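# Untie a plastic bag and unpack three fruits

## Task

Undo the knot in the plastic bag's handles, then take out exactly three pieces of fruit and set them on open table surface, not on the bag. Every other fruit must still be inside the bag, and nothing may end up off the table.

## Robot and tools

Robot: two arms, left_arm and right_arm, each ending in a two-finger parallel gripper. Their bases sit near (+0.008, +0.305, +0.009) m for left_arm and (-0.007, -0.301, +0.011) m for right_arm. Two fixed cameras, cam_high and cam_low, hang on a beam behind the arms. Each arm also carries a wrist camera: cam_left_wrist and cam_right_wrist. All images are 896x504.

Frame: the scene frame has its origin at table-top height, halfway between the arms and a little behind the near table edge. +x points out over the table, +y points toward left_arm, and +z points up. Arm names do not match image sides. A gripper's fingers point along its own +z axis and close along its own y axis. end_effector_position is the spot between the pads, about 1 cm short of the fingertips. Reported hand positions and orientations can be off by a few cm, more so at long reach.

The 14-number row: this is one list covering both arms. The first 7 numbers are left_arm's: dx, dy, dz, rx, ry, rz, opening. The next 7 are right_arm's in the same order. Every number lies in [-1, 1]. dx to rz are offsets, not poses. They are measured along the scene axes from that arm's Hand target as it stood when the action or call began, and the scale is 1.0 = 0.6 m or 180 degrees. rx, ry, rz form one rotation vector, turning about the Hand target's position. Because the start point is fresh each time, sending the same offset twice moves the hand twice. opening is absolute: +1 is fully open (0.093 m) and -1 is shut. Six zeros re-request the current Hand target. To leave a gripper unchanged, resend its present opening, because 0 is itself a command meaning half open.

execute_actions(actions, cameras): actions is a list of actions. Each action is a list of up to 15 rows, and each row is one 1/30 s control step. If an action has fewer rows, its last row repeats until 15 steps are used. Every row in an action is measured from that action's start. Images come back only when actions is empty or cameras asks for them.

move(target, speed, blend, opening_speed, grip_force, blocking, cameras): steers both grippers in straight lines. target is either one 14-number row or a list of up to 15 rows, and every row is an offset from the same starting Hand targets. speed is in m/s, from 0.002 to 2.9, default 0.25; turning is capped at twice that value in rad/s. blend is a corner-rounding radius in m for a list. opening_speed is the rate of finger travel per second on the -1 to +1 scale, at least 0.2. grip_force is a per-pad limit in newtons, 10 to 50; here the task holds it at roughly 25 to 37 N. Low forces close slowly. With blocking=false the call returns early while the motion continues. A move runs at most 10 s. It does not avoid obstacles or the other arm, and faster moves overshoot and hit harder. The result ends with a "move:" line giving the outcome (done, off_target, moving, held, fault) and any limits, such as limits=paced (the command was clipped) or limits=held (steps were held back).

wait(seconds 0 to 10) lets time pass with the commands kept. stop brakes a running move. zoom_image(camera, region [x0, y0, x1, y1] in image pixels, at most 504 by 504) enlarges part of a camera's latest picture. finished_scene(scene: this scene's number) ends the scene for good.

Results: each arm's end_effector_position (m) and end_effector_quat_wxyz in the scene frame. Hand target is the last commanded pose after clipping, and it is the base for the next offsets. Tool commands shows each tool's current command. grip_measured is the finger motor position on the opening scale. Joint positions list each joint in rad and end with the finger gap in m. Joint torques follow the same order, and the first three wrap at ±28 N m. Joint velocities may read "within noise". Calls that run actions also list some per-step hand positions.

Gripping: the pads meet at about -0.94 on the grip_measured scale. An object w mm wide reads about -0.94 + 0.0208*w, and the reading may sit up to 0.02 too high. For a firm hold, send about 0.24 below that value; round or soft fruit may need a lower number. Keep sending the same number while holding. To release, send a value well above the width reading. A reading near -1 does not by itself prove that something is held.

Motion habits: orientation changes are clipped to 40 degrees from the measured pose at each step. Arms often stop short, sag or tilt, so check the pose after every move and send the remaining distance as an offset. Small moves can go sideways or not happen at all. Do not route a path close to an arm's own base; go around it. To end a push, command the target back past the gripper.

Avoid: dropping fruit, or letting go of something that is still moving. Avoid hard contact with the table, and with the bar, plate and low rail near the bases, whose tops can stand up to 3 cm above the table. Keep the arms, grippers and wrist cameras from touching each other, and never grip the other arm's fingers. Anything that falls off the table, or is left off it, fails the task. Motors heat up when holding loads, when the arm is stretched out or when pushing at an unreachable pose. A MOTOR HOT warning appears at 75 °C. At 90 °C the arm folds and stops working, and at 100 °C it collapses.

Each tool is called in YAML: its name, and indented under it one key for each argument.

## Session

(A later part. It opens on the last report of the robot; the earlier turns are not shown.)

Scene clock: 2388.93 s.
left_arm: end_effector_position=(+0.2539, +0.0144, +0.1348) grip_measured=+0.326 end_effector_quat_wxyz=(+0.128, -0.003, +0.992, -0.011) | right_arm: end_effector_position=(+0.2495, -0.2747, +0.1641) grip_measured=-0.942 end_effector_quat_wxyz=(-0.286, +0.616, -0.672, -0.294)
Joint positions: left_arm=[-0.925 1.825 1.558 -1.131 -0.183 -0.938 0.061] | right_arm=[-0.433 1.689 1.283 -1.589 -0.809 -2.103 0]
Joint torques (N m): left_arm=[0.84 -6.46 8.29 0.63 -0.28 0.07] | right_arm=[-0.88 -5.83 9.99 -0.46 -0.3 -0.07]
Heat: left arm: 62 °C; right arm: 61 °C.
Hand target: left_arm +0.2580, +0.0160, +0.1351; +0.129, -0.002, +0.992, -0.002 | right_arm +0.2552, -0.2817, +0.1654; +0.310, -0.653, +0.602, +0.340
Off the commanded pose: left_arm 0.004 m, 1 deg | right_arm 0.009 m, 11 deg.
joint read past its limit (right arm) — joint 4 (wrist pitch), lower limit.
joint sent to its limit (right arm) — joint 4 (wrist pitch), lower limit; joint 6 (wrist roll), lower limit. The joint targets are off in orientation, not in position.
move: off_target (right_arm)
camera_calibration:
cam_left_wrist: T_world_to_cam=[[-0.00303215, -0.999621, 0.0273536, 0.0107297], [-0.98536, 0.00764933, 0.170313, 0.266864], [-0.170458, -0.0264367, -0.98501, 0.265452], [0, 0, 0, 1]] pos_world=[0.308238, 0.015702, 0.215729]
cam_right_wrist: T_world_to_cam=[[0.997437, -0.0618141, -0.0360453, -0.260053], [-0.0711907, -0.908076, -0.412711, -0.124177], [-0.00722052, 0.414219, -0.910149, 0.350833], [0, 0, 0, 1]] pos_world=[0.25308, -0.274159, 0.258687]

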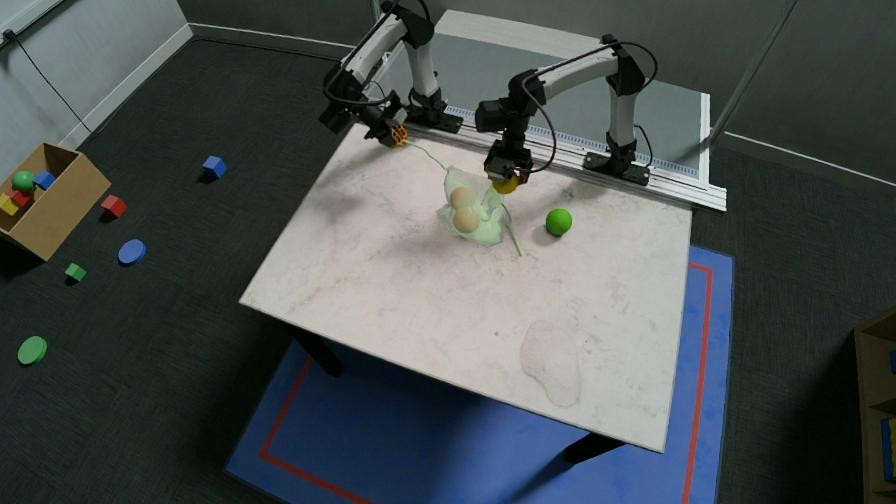

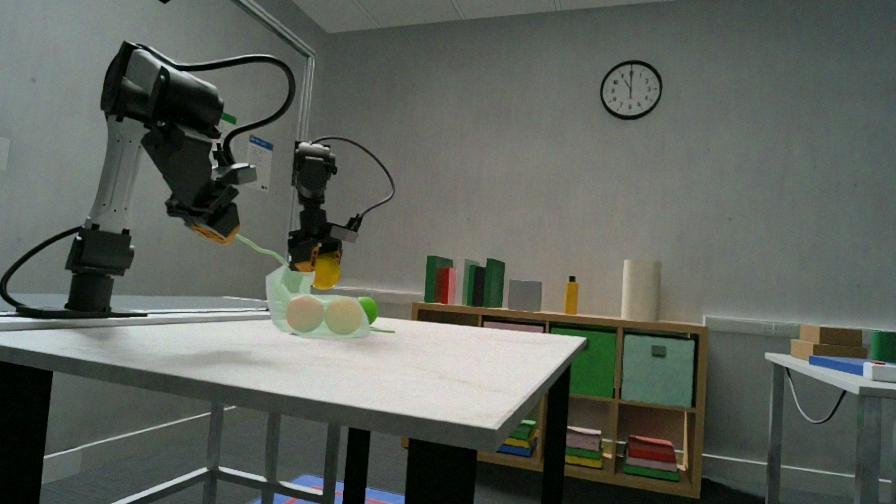

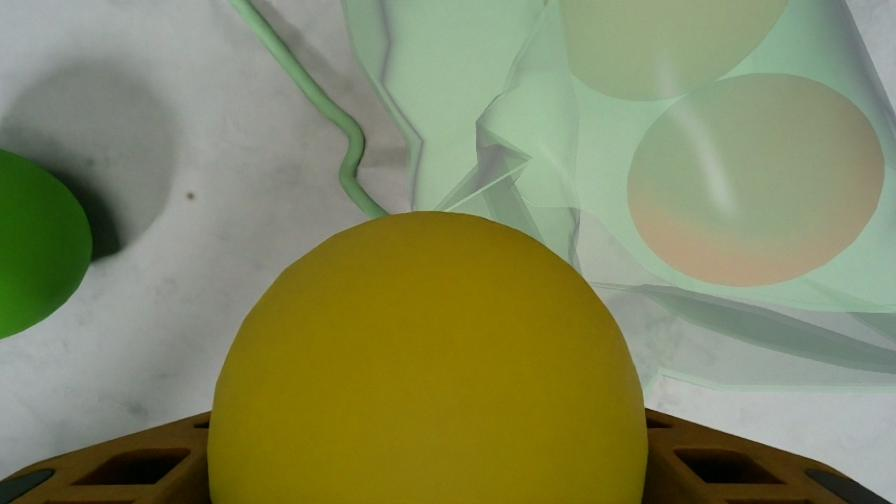

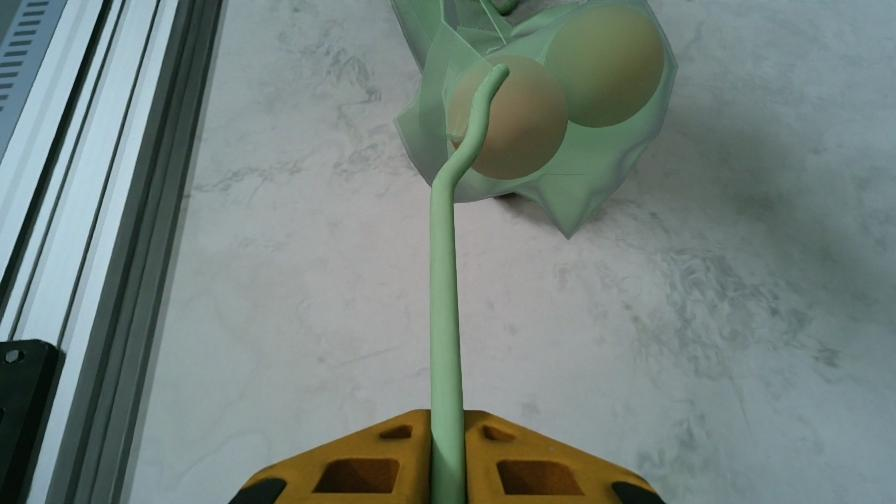

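move:
  target:
    - [0.06,-0.03,0.1,0,0,0.0,-0.3, 0,0.0,0.0,0,0,0,-1]
    - [0.06,0.0,0.22,0,0,0.0,-0.3, 0,0.0,0.0,0,0,0,-1]
    - [0.0,0.12,0.22,0,0,0.0,-0.3, 0,0.0,0.0,0,0,0,-1]
  speed: 0.15
  blend: [0.02,0.02,0]
  cameras: ["cam_left_wrist","cam_high","cam_low","cam_right_wrist"]

zoom_image:
  camera: "cam_high"
  region: [400, 130, 600, 290]

zoom_image:
  camera: "cam_low"
  region: [260, 200, 480, 370]

Scene clock: 2405.63 s.
left_arm: end_effector_position=(+0.2606, +0.0598, +0.2622) grip_measured=+0.326 end_effector_quat_wxyz=(+0.144, +0.012, +0.988, -0.057) | right_arm: end_effector_position=(+0.2502, -0.2712, +0.1682) grip_measured=-0.942 end_effector_quat_wxyz=(+0.297, -0.607, +0.672, +0.302)
Joint positions: left_arm=[-0.797 1.711 1.921 -1.496 -0.115 -0.778 0.061] | right_arm=[-0.433 1.689 1.283 -1.602 -0.838 -2.103 0]
Joint torques (N m): left_arm=[2.28 -8.96 5.11 0.51 -0.63 0.01] | right_arm=[-0.95 -5.64 9.96 -0.32 -0.02 -0.08]
Heat: left arm: 60 °C; right arm: 61 °C.
Hand target: left_arm +0.2580, +0.0880, +0.2672; +0.129, -0.002, +0.992, -0.002 | right_arm +0.2553, -0.2817, +0.1653; +0.310, -0.653, +0.602, +0.339
Off the commanded pose: left_arm 0.029 m, 7 deg | right_arm 0.012 m, 11 deg.
joint read past its limit (right arm) — joint 4 (wrist pitch), lower limit.
joint sent to its limit (left arm) — joint 4 (wrist pitch), lower limit. The joint targets are off in orientation, not in position.
joint sent to its limit (right arm) — joint 4 (wrist pitch), lower limit; joint 6 (wrist roll), lower limit. The joint targets are off in orientation, not in position.
move: off_target (left_arm, right_arm)
camera_calibration:
cam_left_wrist: T_world_to_cam=[[-0.0475797, -0.992422, 0.113295, 0.0412782], [-0.988758, 0.0628901, 0.135652, 0.258087], [-0.141749, -0.105567, -0.984257, 0.390236], [0, 0, 0, 1]] pos_world=[0.312465, 0.0659303, 0.344406]
cam_right_wrist: T_world_to_cam=[[0.996548, -0.0735428, -0.0385133, -0.262983], [-0.0829877, -0.894828, -0.438629, -0.108339], [-0.0022048, 0.440311, -0.897843, 0.356875], [0, 0, 0, 1]] pos_world=[0.253871, -0.273422, 0.262769]

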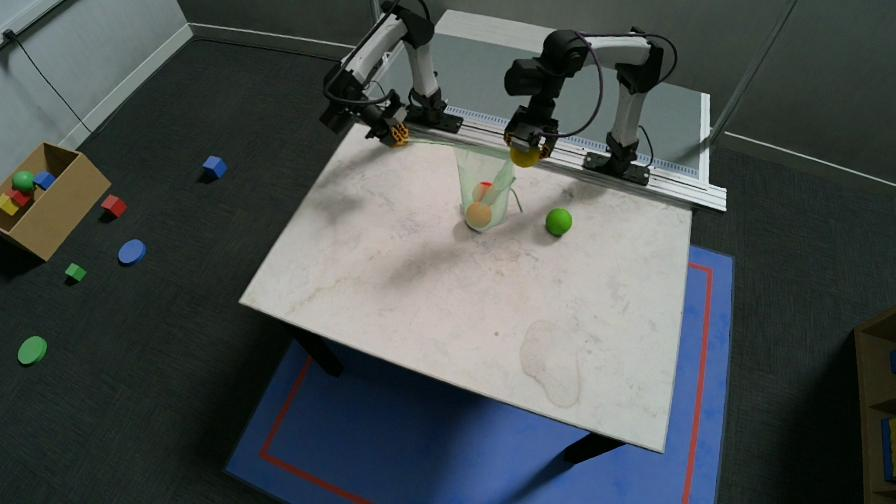

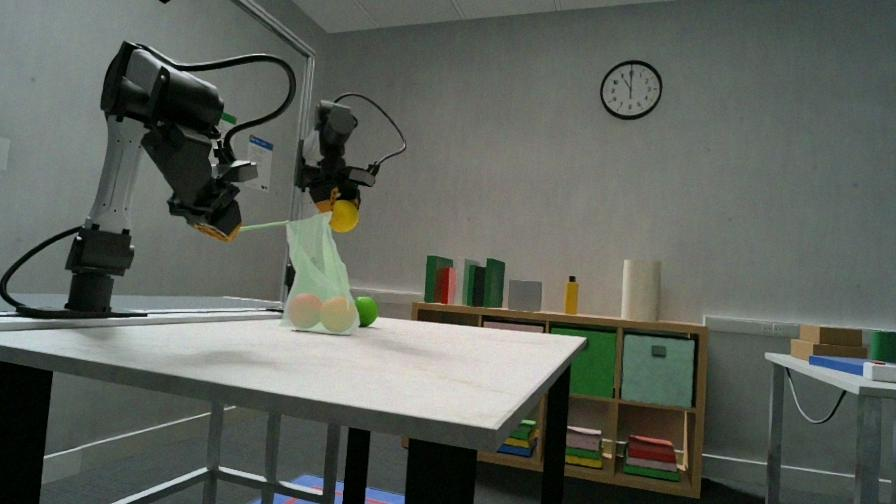

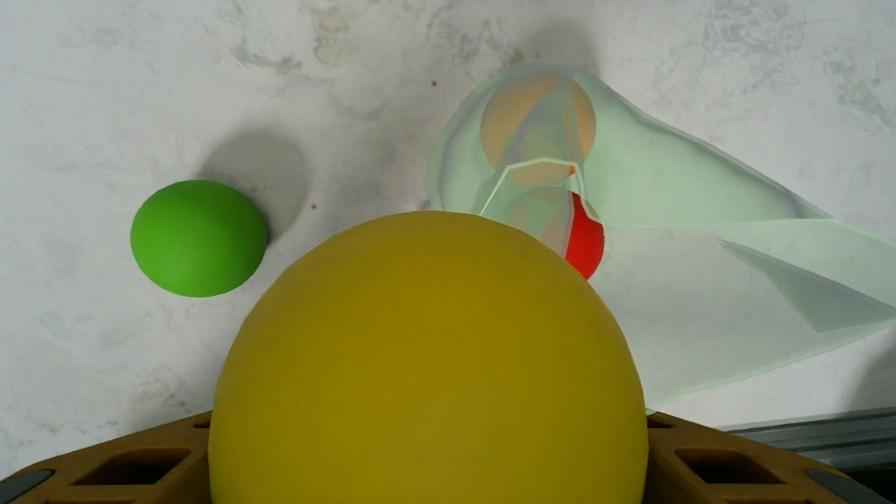

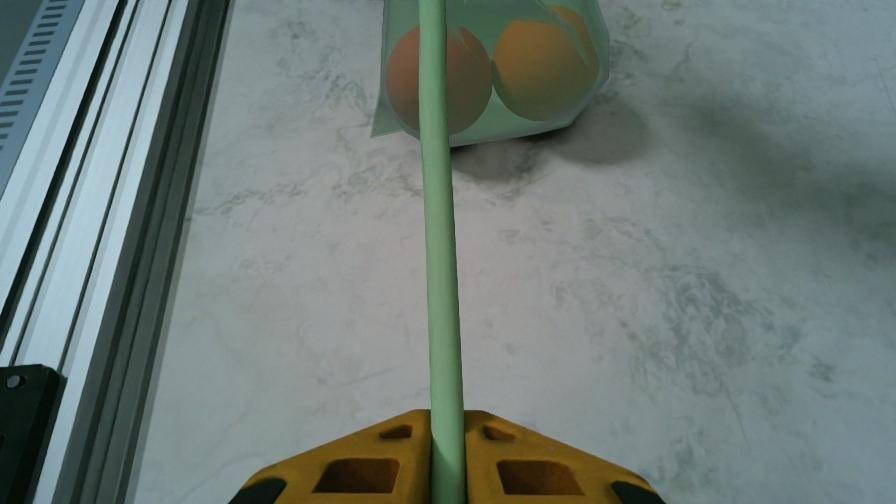

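Scaled by 2.520 from the camera's 896x504 image, which has a finer 1280x720 frame.

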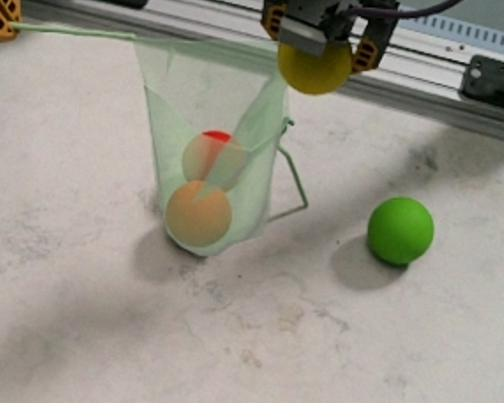

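Scaled by 2.291 from the camera's 896x504 image, which has a finer 1280x720 frame.

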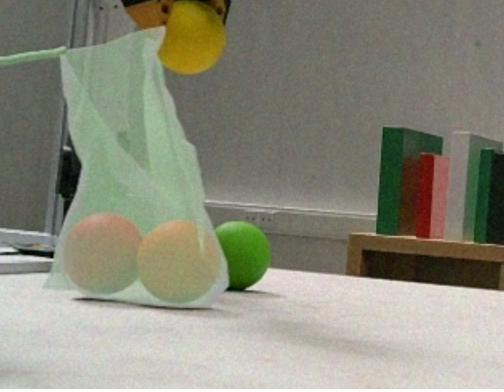

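move:
  target:
    - [0.05,0.0,0.0,0,0,0.0,-0.3, 0.075,0.136,-0.042,0,0,-0.194,-1]
    - [0.1917,0.0,-0.112,0,0,0.0,-0.3, 0.075,0.136,-0.042,0,0,-0.194,-1]
    - [0.1917,0.0,-0.3,0,0,0.0,-0.3, 0.075,0.136,-0.042,0,0,-0.194,-1]
  speed: 0.15
  blend: [0.0,0.02,0]
  cameras: ["cam_left_wrist","cam_high","cam_low","cam_right_wrist"]

zoom_image:
  camera: "cam_high"
  region: [400, 130, 600, 290]

zoom_image:
  camera: "cam_low"
  region: [260, 200, 480, 370]

Scene clock: 2443.10 s.
left_arm: end_effector_position=(+0.3738, +0.0856, +0.0939) grip_measured=+0.326 end_effector_quat_wxyz=(+0.134, -0.005, +0.991, -0.007) | right_arm: end_effector_position=(+0.3020, -0.2003, +0.1394) grip_measured=-0.942 end_effector_quat_wxyz=(+0.393, -0.441, +0.770, +0.240)
Joint positions: left_arm=[-0.568 1.97 1.576 -0.948 -0.125 -0.585 0.061] | right_arm=[-0.133 1.343 0.795 -0.492 -0.903 -0.903 0]
Joint torques (N m): left_arm=[0.47 -8.18 5.49 1.01 -0.12 0.08] | right_arm=[0.12 -6.97 7.05 1.7 -0.32 0.08]
Heat: left arm: 59 °C; right arm: 61 °C.
Hand target: left_arm +0.3730, +0.0881, +0.0872; +0.129, -0.001, +0.992, -0.002 | right_arm +0.3003, -0.2001, +0.1401; +0.398, -0.443, +0.770, +0.231
Off the commanded pose: left_arm 0.007 m, 1 deg | right_arm 0.002 m, 1 deg.
move: done
camera_calibration:
cam_left_wrist: T_world_to_cam=[[0.00119441, -0.999797, 0.0201275, 0.0824264], [-0.98712, 0.0020412, 0.159971, 0.393578], [-0.15998, -0.0200593, -0.986916, 0.243137], [0, 0, 0, 1]] pos_world=[0.427307, 0.0864834, 0.175336]
cam_right_wrist: T_world_to_cam=[[0.870909, -0.491207, -0.0152388, -0.359391], [-0.428897, -0.744563, -0.51154, 0.0915241], [0.239926, 0.452041, -0.859124, 0.223698], [0, 0, 0, 1]] pos_world=[0.29858, -0.20951, 0.233526]

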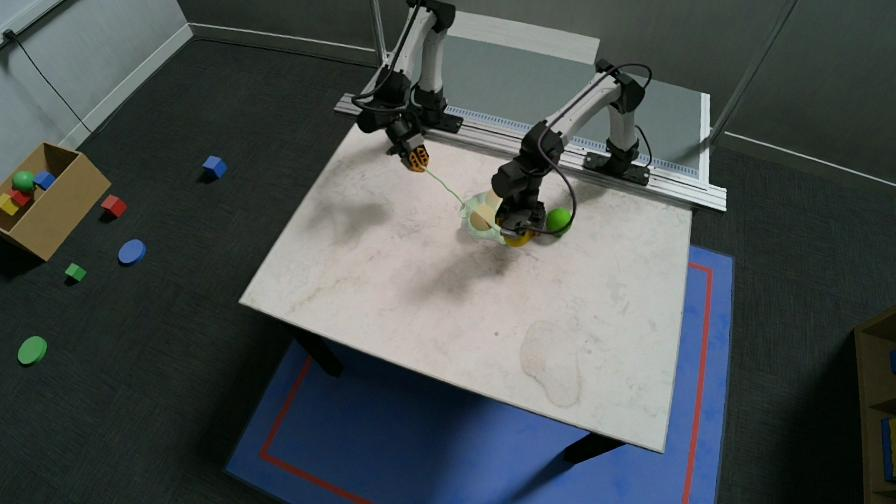

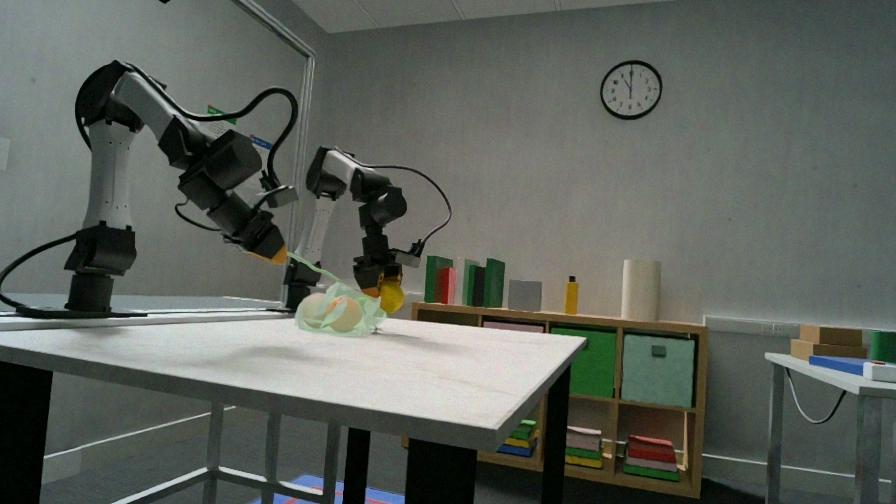

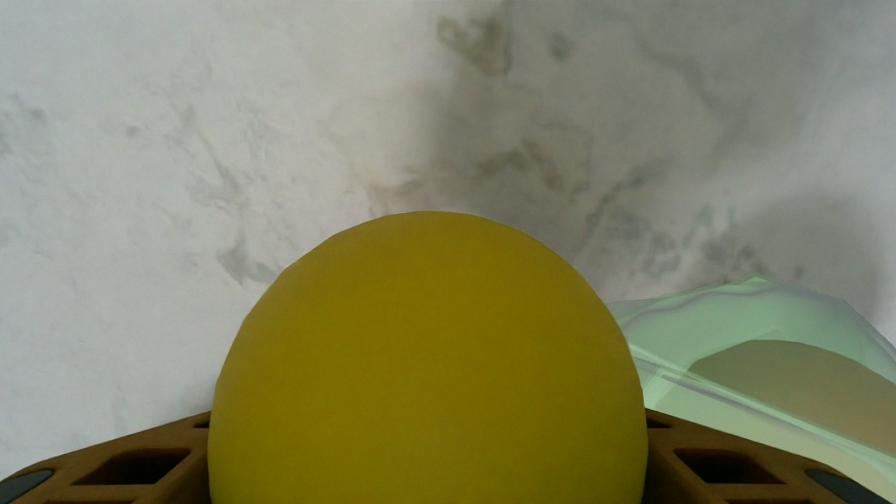

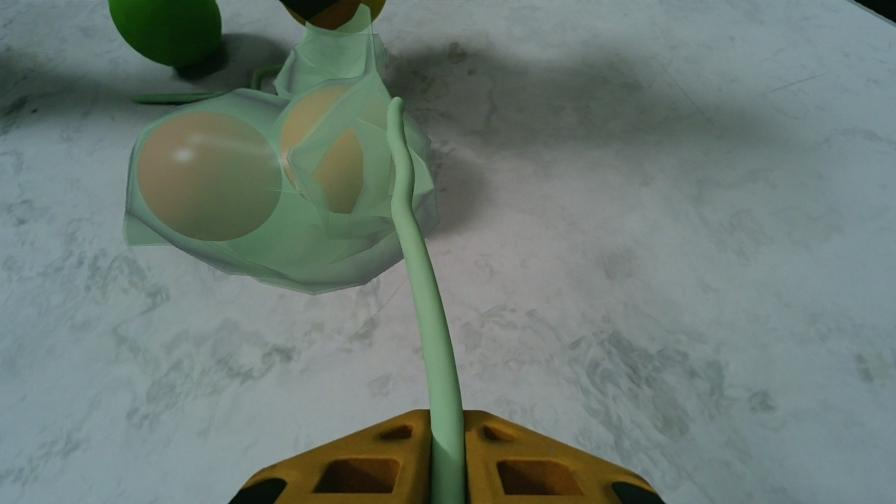

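Scaled by 2.520 from the camera's 896x504 image, which has a finer 1280x720 frame.

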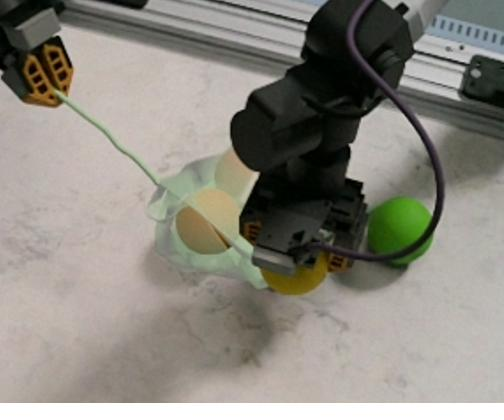

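Scaled by 2.291 from the camera's 896x504 image, which has a finer 1280x720 frame.

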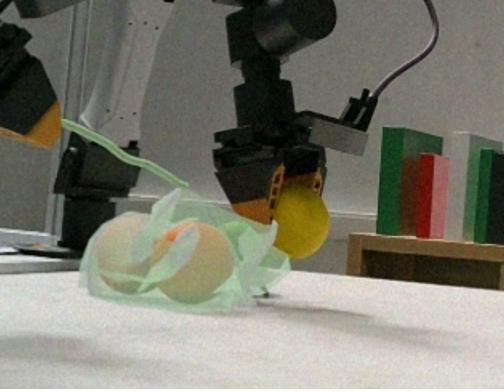

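move:
  target:
    - [0.0,0.035,0.0,0,0,0.0,-0.3, 0,0,0,0,0,0,-1]
    - [0.0,0.035,-0.075,0,0,0.0,-0.3, 0,0,0,0,0,0,-1]
    - [0.0,0.035,-0.083,0,0,0.0,-0.3, 0,0,0,0,0,0,-1]
  speed: [0.1,0.1,0.03]
  cameras: ["cam_left_wrist","cam_low"]

zoom_image:
  camera: "cam_low"
  region: [260, 200, 480, 370]

Scene clock: 2458.97 s.
left_arm: end_effector_position=(+0.3762, +0.0930, +0.0539) grip_measured=+0.326 end_effector_quat_wxyz=(+0.144, +0.003, +0.989, -0.034) | right_arm: end_effector_position=(+0.3015, -0.1986, +0.1393) grip_measured=-0.942 end_effector_quat_wxyz=(+0.392, -0.443, +0.769, +0.241)
Joint positions: left_arm=[-0.534 1.959 1.387 -0.719 -0.081 -0.538 0.061] | right_arm=[-0.127 1.343 0.795 -0.492 -0.903 -0.903 0]
Joint torques (N m): left_arm=[1.4 -6.67 4.97 0.95 -0.42 0.07] | right_arm=[-0.2 -6.9 7.16 1.69 -0.32 0.09]
Heat: left arm: 59 °C; right arm: 59 °C.
Hand target: left_arm +0.3731, +0.1090, +0.0375; +0.129, -0.002, +0.992, -0.002 | right_arm +0.3003, -0.2001, +0.1401; +0.398, -0.443, +0.770, +0.231
Off the commanded pose: left_arm 0.023 m, 4 deg | right_arm 0.002 m, 1 deg.
move: off_target (left_arm)
camera_calibration:
cam_left_wrist: T_world_to_cam=[[-0.0229435, -0.997307, 0.0696592, 0.0967706], [-0.989944, 0.0323922, 0.137701, 0.401731], [-0.139587, -0.0657993, -0.988021, 0.200893], [0, 0, 0, 1]] pos_world=[0.427953, 0.0967157, 0.136427]
Images, in order (width x height): cam_low 896x504, cam_left_wrist 896x504.

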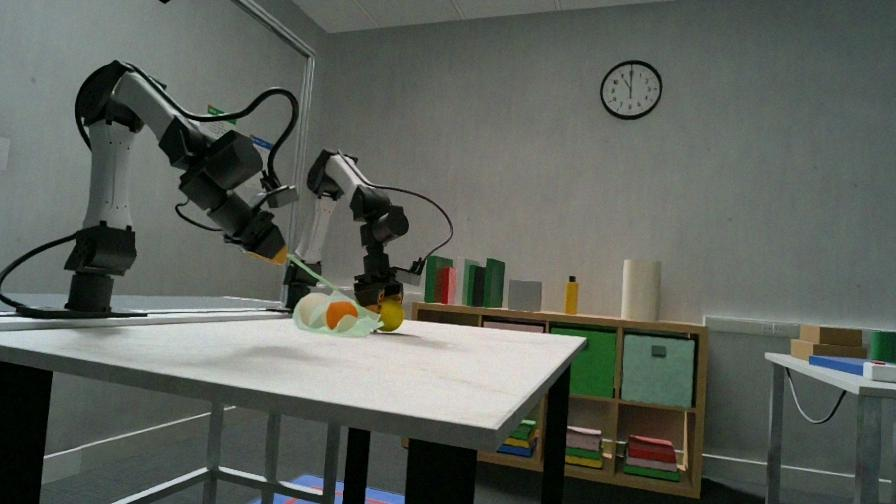

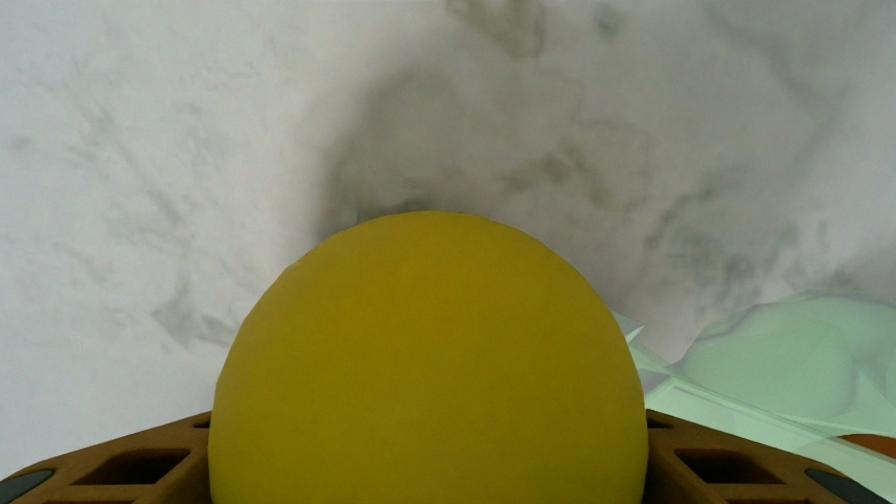

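Scaled by 2.291 from the camera's 896x504 image, which has a finer 1280x720 frame.

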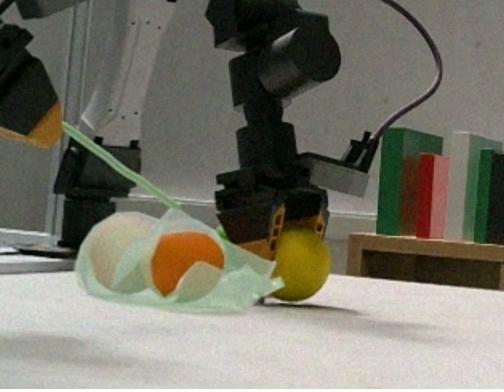

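move:
  target:
    - [0.0,-0.035,0.025,0,0,0.0,-0.3, 0.04,0.06,0,0,0,0,-1]
    - [0.0,-0.035,0.0,0,0,0.0,-0.3, 0.04,0.06,0,0,0,0,-1]
  speed: [0.06,0.03]
  cameras: ["cam_left_wrist","cam_low","cam_right_wrist"]

zoom_image:
  camera: "cam_low"
  region: [260, 200, 480, 370]

Scene clock: 2475.23 s.
left_arm: end_effector_position=(+0.3723, +0.0879, +0.0508) grip_measured=+0.326 end_effector_quat_wxyz=(+0.132, +0.002, +0.991, -0.009) | right_arm: end_effector_position=(+0.3175, -0.1645, +0.1378) grip_measured=-0.942 end_effector_quat_wxyz=(+0.393, -0.442, +0.771, +0.238)
Joint positions: left_arm=[-0.564 1.998 1.441 -0.784 -0.119 -0.567 0.061] | right_arm=[0.018 1.371 0.795 -0.322 -0.813 -0.717 0]
Joint torques (N m): left_arm=[0.02 -6.79 5.39 1.22 -0.19 -0.13] | right_arm=[0.17 -3.97 10.55 1.99 -0.24 0.09]
Heat: left arm: 58 °C; right arm: 59 °C.
Hand target: left_arm +0.3731, +0.0880, +0.0375; +0.130, -0.002, +0.992, -0.002 | right_arm +0.3243, -0.1641, +0.1402; +0.398, -0.443, +0.770, +0.231
Off the commanded pose: left_arm 0.013 m, 1 deg | right_arm 0.007 m, 1 deg.
move: off_target (left_arm)
camera_calibration:
cam_left_wrist: T_world_to_cam=[[-0.0132738, -0.999698, 0.0206913, 0.0909732], [-0.986547, 0.0164656, 0.162648, 0.397345], [-0.16294, -0.018254, -0.986467, 0.20137], [0, 0, 0, 1]] pos_world=[0.426018, 0.088079, 0.132135]
cam_right_wrist: T_world_to_cam=[[0.871011, -0.491121, -0.0118282, -0.355858], [-0.428181, -0.747142, -0.508369, 0.122854], [0.240833, 0.44786, -0.861058, 0.201708], [0, 0, 0, 1]] pos_world=[0.313982, -0.173317, 0.231928]
Images, in order (width x height): cam_low 896x504, cam_left_wrist 896x504, cam_right_wrist 896x504.

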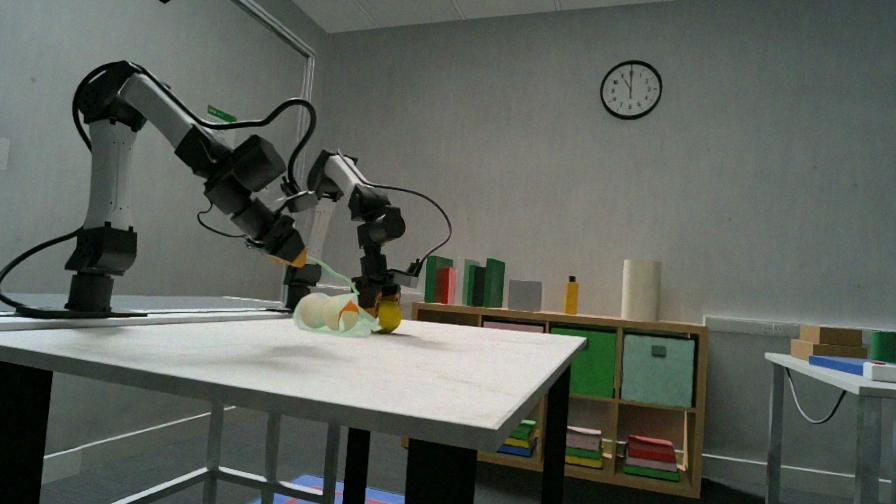

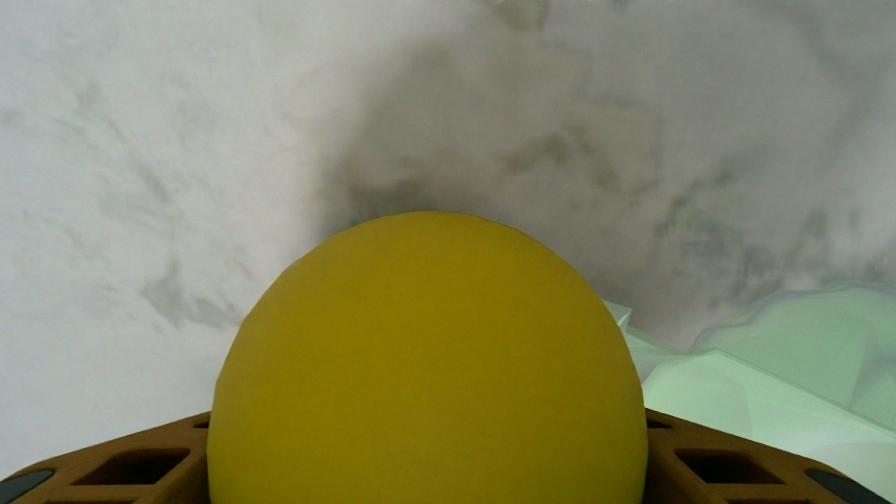

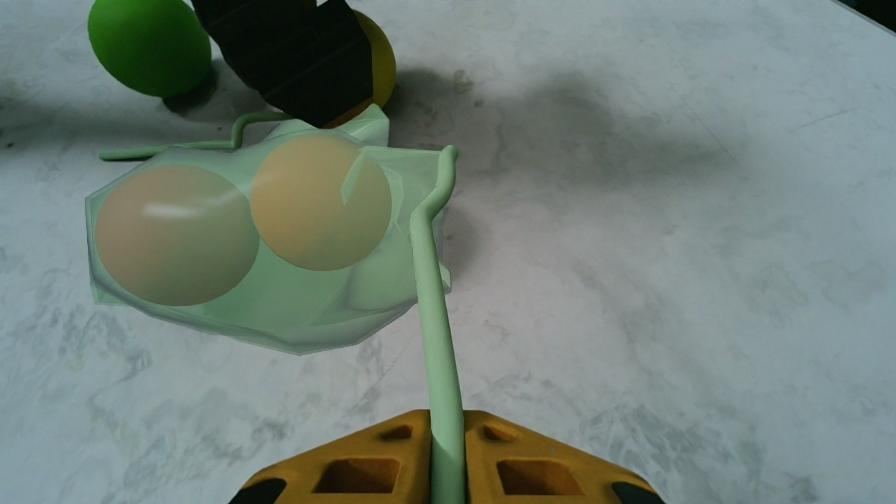

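Scaled by 2.291 from the camera's 896x504 image, which has a finer 1280x720 frame.

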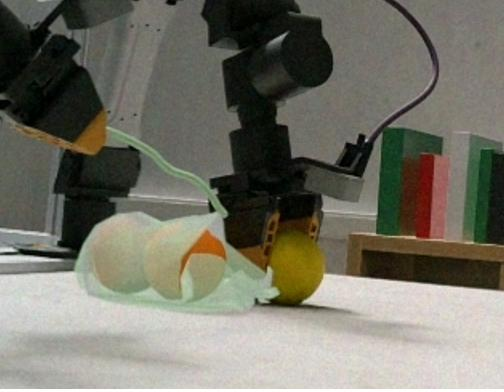

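move:
  target:
    - [0.0,0.0,0.016,0,0,0.0,-0.3, 0,0,0,0,0,0,-1]
    - [0.0,0.0,0.016,0,0,0.0,0.65, 0,0,0,0,0,0,-1]
    - [0.0,0.0,0.016,0,0,0.0,1, 0,0,0,0,0,0,-1]
  speed: 0.06
  opening_speed: 0.4
  cameras: ["cam_left_wrist","cam_low","cam_right_wrist"]

zoom_image:
  camera: "cam_low"
  region: [260, 200, 480, 370]

Scene clock: 2488.57 s.
left_arm: end_effector_position=(+0.3724, +0.0882, +0.0508) grip_measured=+1.000 end_effector_quat_wxyz=(+0.133, +0.002, +0.991, -0.008) | right_arm: end_effector_position=(+0.3175, -0.1645, +0.1378) grip_measured=-0.942 end_effector_quat_wxyz=(+0.393, -0.442, +0.771, +0.238)
Joint positions: left_arm=[-0.564 1.998 1.441 -0.785 -0.12 -0.567 0.093] | right_arm=[0.018 1.371 0.795 -0.321 -0.813 -0.717 0]
Joint torques (N m): left_arm=[0.02 -7.51 7.32 0.91 -0.18 -0.11] | right_arm=[0.03 -3.92 10.59 1.95 -0.25 0.09]
Heat: left arm: 58 °C; right arm: 60 °C.
Hand target: left_arm +0.3732, +0.0880, +0.0471; +0.130, -0.002, +0.992, -0.002 | right_arm +0.3243, -0.1641, +0.1402; +0.398, -0.443, +0.770, +0.231
Off the commanded pose: left_arm 0.004 m, 1 deg | right_arm 0.007 m, 1 deg.
move: done
camera_calibration:
cam_left_wrist: T_world_to_cam=[[-0.0128002, -0.99974, 0.0188671, 0.0912111], [-0.986669, 0.0156898, 0.161984, 0.397548], [-0.162238, -0.0165421, -0.986613, 0.200943], [0, 0, 0, 1]] pos_world=[0.426016, 0.088274, 0.132135]
cam_right_wrist: T_world_to_cam=[[0.871036, -0.491083, -0.0115568, -0.355922], [-0.427966, -0.747115, -0.50859, 0.122893], [0.241126, 0.447946, -0.860931, 0.201688], [0, 0, 0, 1]] pos_world=[0.313983, -0.173317, 0.232028]
Images, in order (width x height): cam_low 896x504, cam_left_wrist 896x504, cam_right_wrist 896x504.

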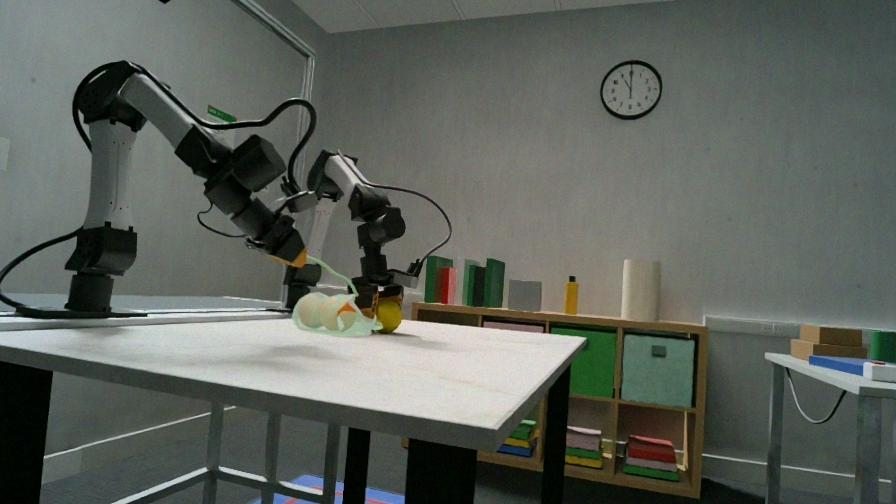

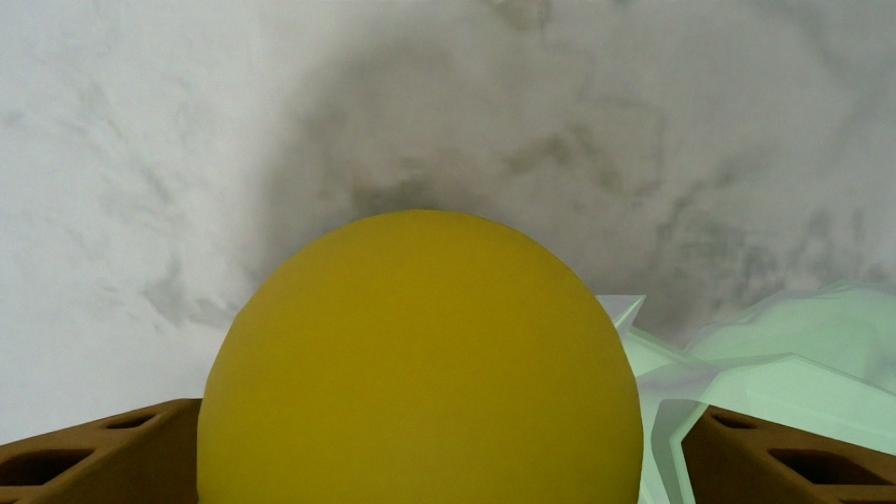

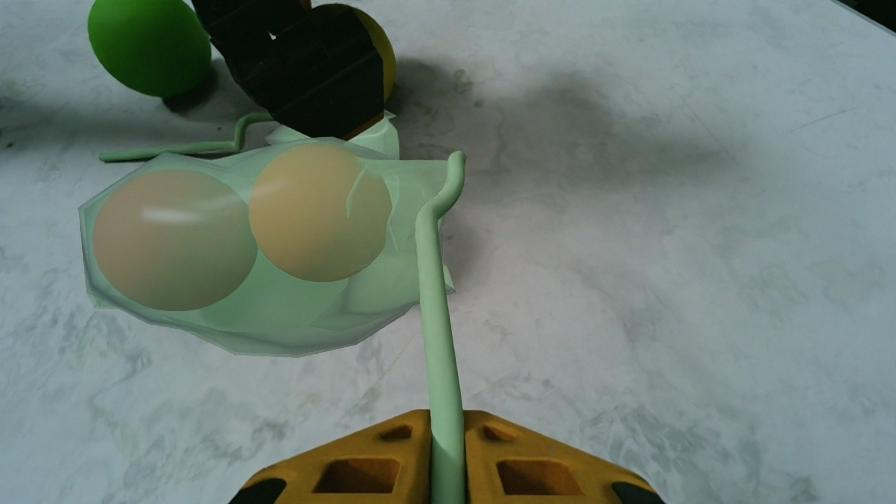

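Scaled by 2.291 from the camera's 896x504 image, which has a finer 1280x720 frame.

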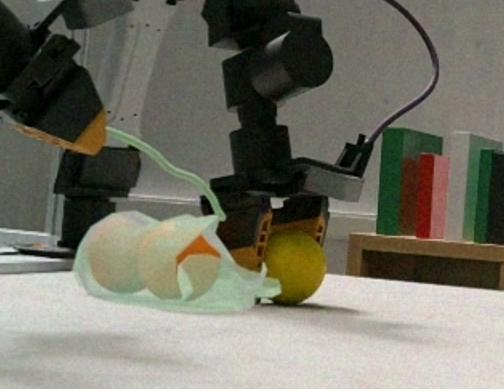

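move:
  target:
    - [-0.02,0.0,0.1,0,0,0.0,1, 0,0,0,0,0,0,-1]
    - [-0.06,0.03,0.2,0,0,0.0,1, 0,0,0,0,0,0,-1]
  speed: 0.08
  blend: [0.02,0]
  cameras: ["cam_left_wrist","cam_right_wrist"]

Scene clock: 2502.63 s.
left_arm: end_effector_position=(+0.3369, +0.1041, +0.1545) grip_measured=+1.000 end_effector_quat_wxyz=(+0.119, +0.003, +0.993, +0.000) | right_arm: end_effector_position=(+0.3175, -0.1645, +0.1378) grip_measured=-0.942 end_effector_quat_wxyz=(+0.393, -0.442, +0.771, +0.238)
Joint positions: left_arm=[-0.577 1.827 1.633 -1.182 -0.121 -0.58 0.093] | right_arm=[0.018 1.371 0.795 -0.321 -0.813 -0.717 0]
Joint torques (N m): left_arm=[0.28 -9.21 8.17 0.7 -0.2 -0.1] | right_arm=[0.21 -4.12 10.58 1.93 -0.24 0.07]
Heat: left arm: 59 °C; right arm: 61 °C.
Hand target: left_arm +0.3371, +0.1060, +0.1670; +0.129, -0.001, +0.992, -0.002 | right_arm +0.3243, -0.1641, +0.1402; +0.398, -0.443, +0.770, +0.231
Off the commanded pose: left_arm 0.013 m, 1 deg | right_arm 0.007 m, 1 deg.
move: off_target (left_arm)
camera_calibration:
cam_left_wrist: T_world_to_cam=[[-0.0131667, -0.999909, 0.0030658, 0.107272], [-0.981696, 0.0135093, 0.189973, 0.339721], [-0.189997, -0.000508369, -0.981785, 0.304642], [0, 0, 0, 1]] pos_world=[0.392796, 0.102828, 0.234227]
cam_right_wrist: T_world_to_cam=[[0.871036, -0.491083, -0.0115568, -0.355922], [-0.427966, -0.747115, -0.50859, 0.122893], [0.241126, 0.447946, -0.860931, 0.201688], [0, 0, 0, 1]] pos_world=[0.313983, -0.173317, 0.232028]
Images, in order (width x height): cam_left_wrist 896x504, cam_right_wrist 896x504.

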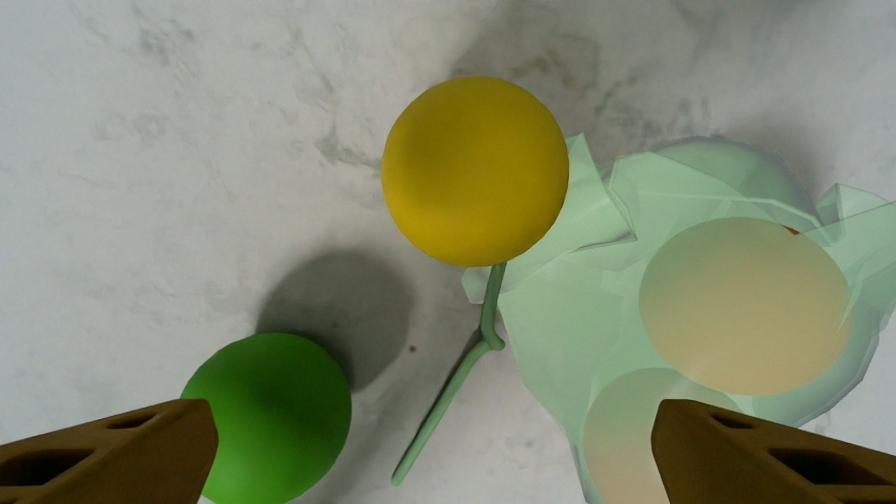

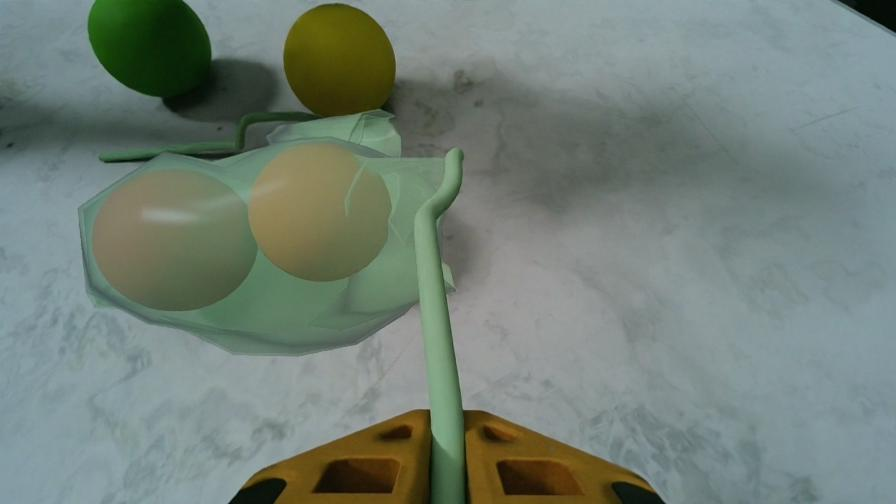

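move:
  target:
    - [0.0983,0.001,0.0,0,0,-0.4,1, 0,-0.08,0,0,0,0,-1]
    - [0.0983,0.001,-0.067,0,0,-0.611,1, 0,-0.08,0,0,0,0,-1]
  speed: 0.2
  blend: [0.02,0]
  cameras: ["cam_left_wrist","cam_right_wrist"]

Scene clock: 2570.37 s.
left_arm: end_effector_position=(+0.3942, +0.1053, +0.1306) grip_measured=+1.000 end_effector_quat_wxyz=(+0.077, +0.811, +0.571, -0.100) | right_arm: end_effector_position=(+0.3185, -0.2096, +0.1332) grip_measured=-0.942 end_effector_quat_wxyz=(+0.393, -0.443, +0.773, +0.230)
Joint positions: left_arm=[-0.354 2.22 2.11 -1.446 0.264 1.539 0.093] | right_arm=[-0.153 1.418 0.838 -0.474 -0.895 -0.933 0]
Joint torques (N m): left_arm=[0.91 -8.32 7.88 0.27 0.35 0.09] | right_arm=[-0.92 -4.12 12.11 1.3 -0.56 -0.07]
Heat: left arm: 62 °C; right arm: 63 °C.
Hand target: left_arm +0.3960, +0.1065, +0.1268; +0.073, +0.811, +0.570, -0.107 | right_arm +0.3242, -0.2121, +0.1401; +0.398, -0.443, +0.770, +0.231
Off the commanded pose: left_arm 0.004 m, 1 deg | right_arm 0.009 m, 1 deg.
move: done
camera_calibration:
cam_left_wrist: T_world_to_cam=[[-0.939522, 0.342412, -0.00722279, 0.334409], [0.335981, 0.925558, 0.174524, -0.212945], [0.0664441, 0.161542, -0.984626, 0.174439], [0, 0, 0, 1]] pos_world=[0.374139, 0.054408, 0.211336]
cam_right_wrist: T_world_to_cam=[[0.867441, -0.497539, -0.000318456, -0.380722], [-0.430564, -0.750351, -0.501586, 0.0864901], [0.24932, 0.435234, -0.865108, 0.213006], [0, 0, 0, 1]] pos_world=[0.314387, -0.217234, 0.227534]
Images, in order (width x height): cam_left_wrist 896x504, cam_right_wrist 896x504.

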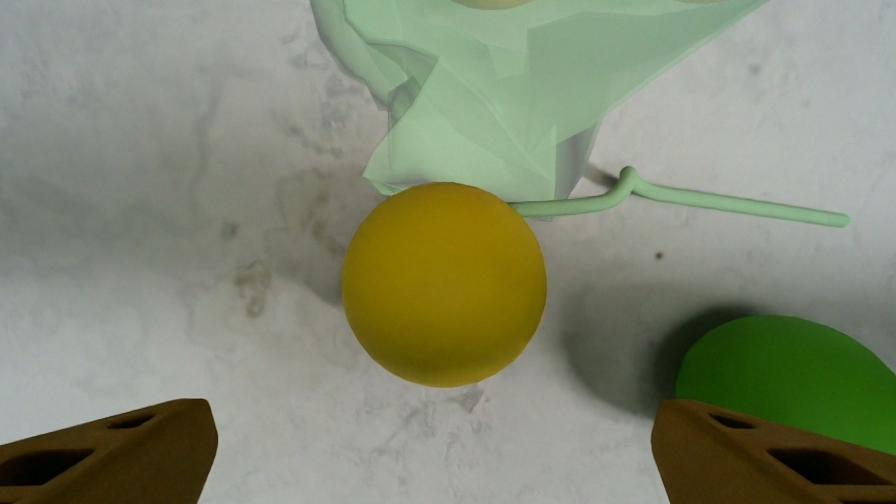

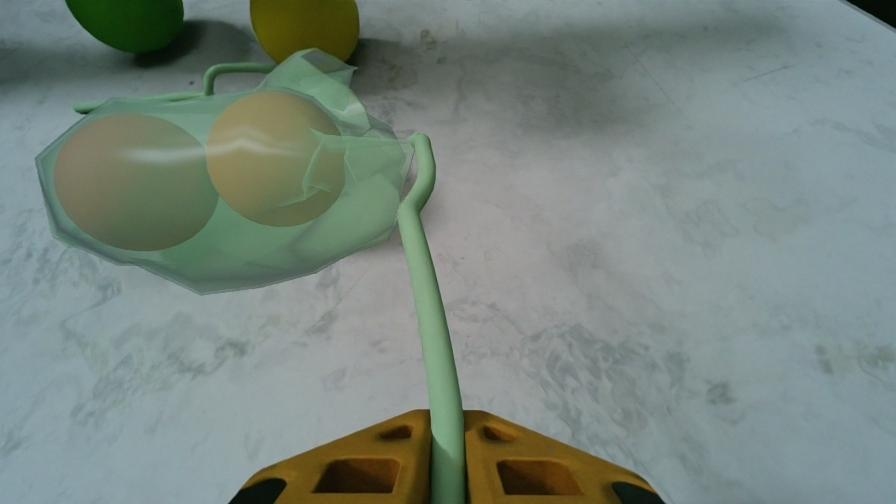

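move:
  target:
    - [-0.0155,-0.03,-0.12,0,0,0,1,0,0,0,0,0,0,-1]
    - [-0.0155,-0.03,-0.236,0,0,0,1,0,0,0,0,0,0,-1]
  speed: 0.1
  blend: 0.01
  cameras: ["cam_left_wrist"]

Scene clock: 2616.10 s.
left_arm: end_effector_position=(+0.3848, +0.0915, +0.0251) grip_measured=+1.000 end_effector_quat_wxyz=(+0.083, +0.812, +0.567, -0.107) | right_arm: end_effector_position=(+0.3185, -0.2096, +0.1332) grip_measured=-0.942 end_effector_quat_wxyz=(+0.393, -0.443, +0.773, +0.230)
Joint positions: left_arm=[-0.388 2.235 1.708 -1.018 0.281 1.51 0.093] | right_arm=[-0.153 1.418 0.838 -0.474 -0.895 -0.933 0]
Joint torques (N m): left_arm=[-0.38 -5.05 2.51 1.31 0.18 -0.14] | right_arm=[-0.99 -4.11 12.07 1.25 -0.58 -0.1]
Heat: left arm: 58 °C; right arm: 69 °C.
Hand target: left_arm +0.3868, +0.0887, -0.0148; +0.073, +0.811, +0.570, -0.107 | right_arm +0.3242, -0.2121, +0.1401; +0.398, -0.443, +0.770, +0.231
Off the commanded pose: left_arm 0.040 m, 1 deg | right_arm 0.009 m, 1 deg.
move: off_target (left_arm)
camera_calibration:
cam_left_wrist: T_world_to_cam=[[-0.937181, 0.348687, -0.0104402, 0.328152], [0.342823, 0.926131, 0.157334, -0.18083], [0.0645293, 0.143871, -0.98749, 0.0757147], [0, 0, 0, 1]] pos_world=[0.364645, 0.0421573, 0.106644]
Images, in order (width x height): cam_left_wrist 896x504.

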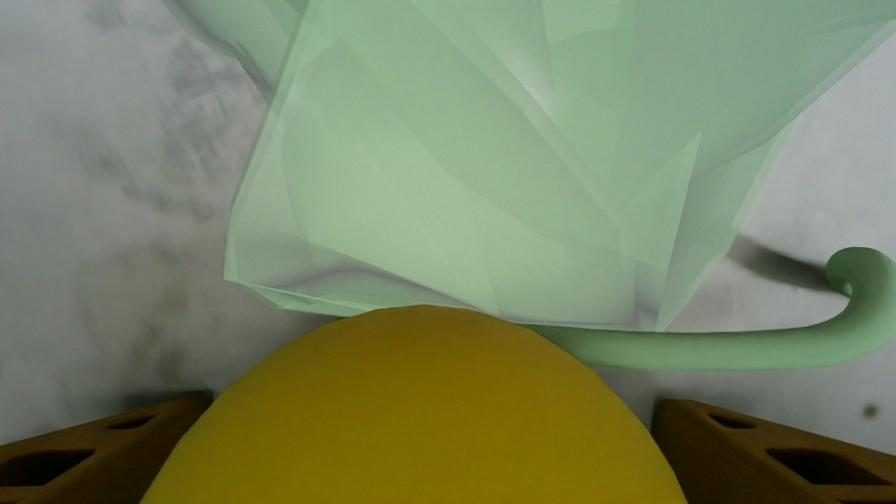

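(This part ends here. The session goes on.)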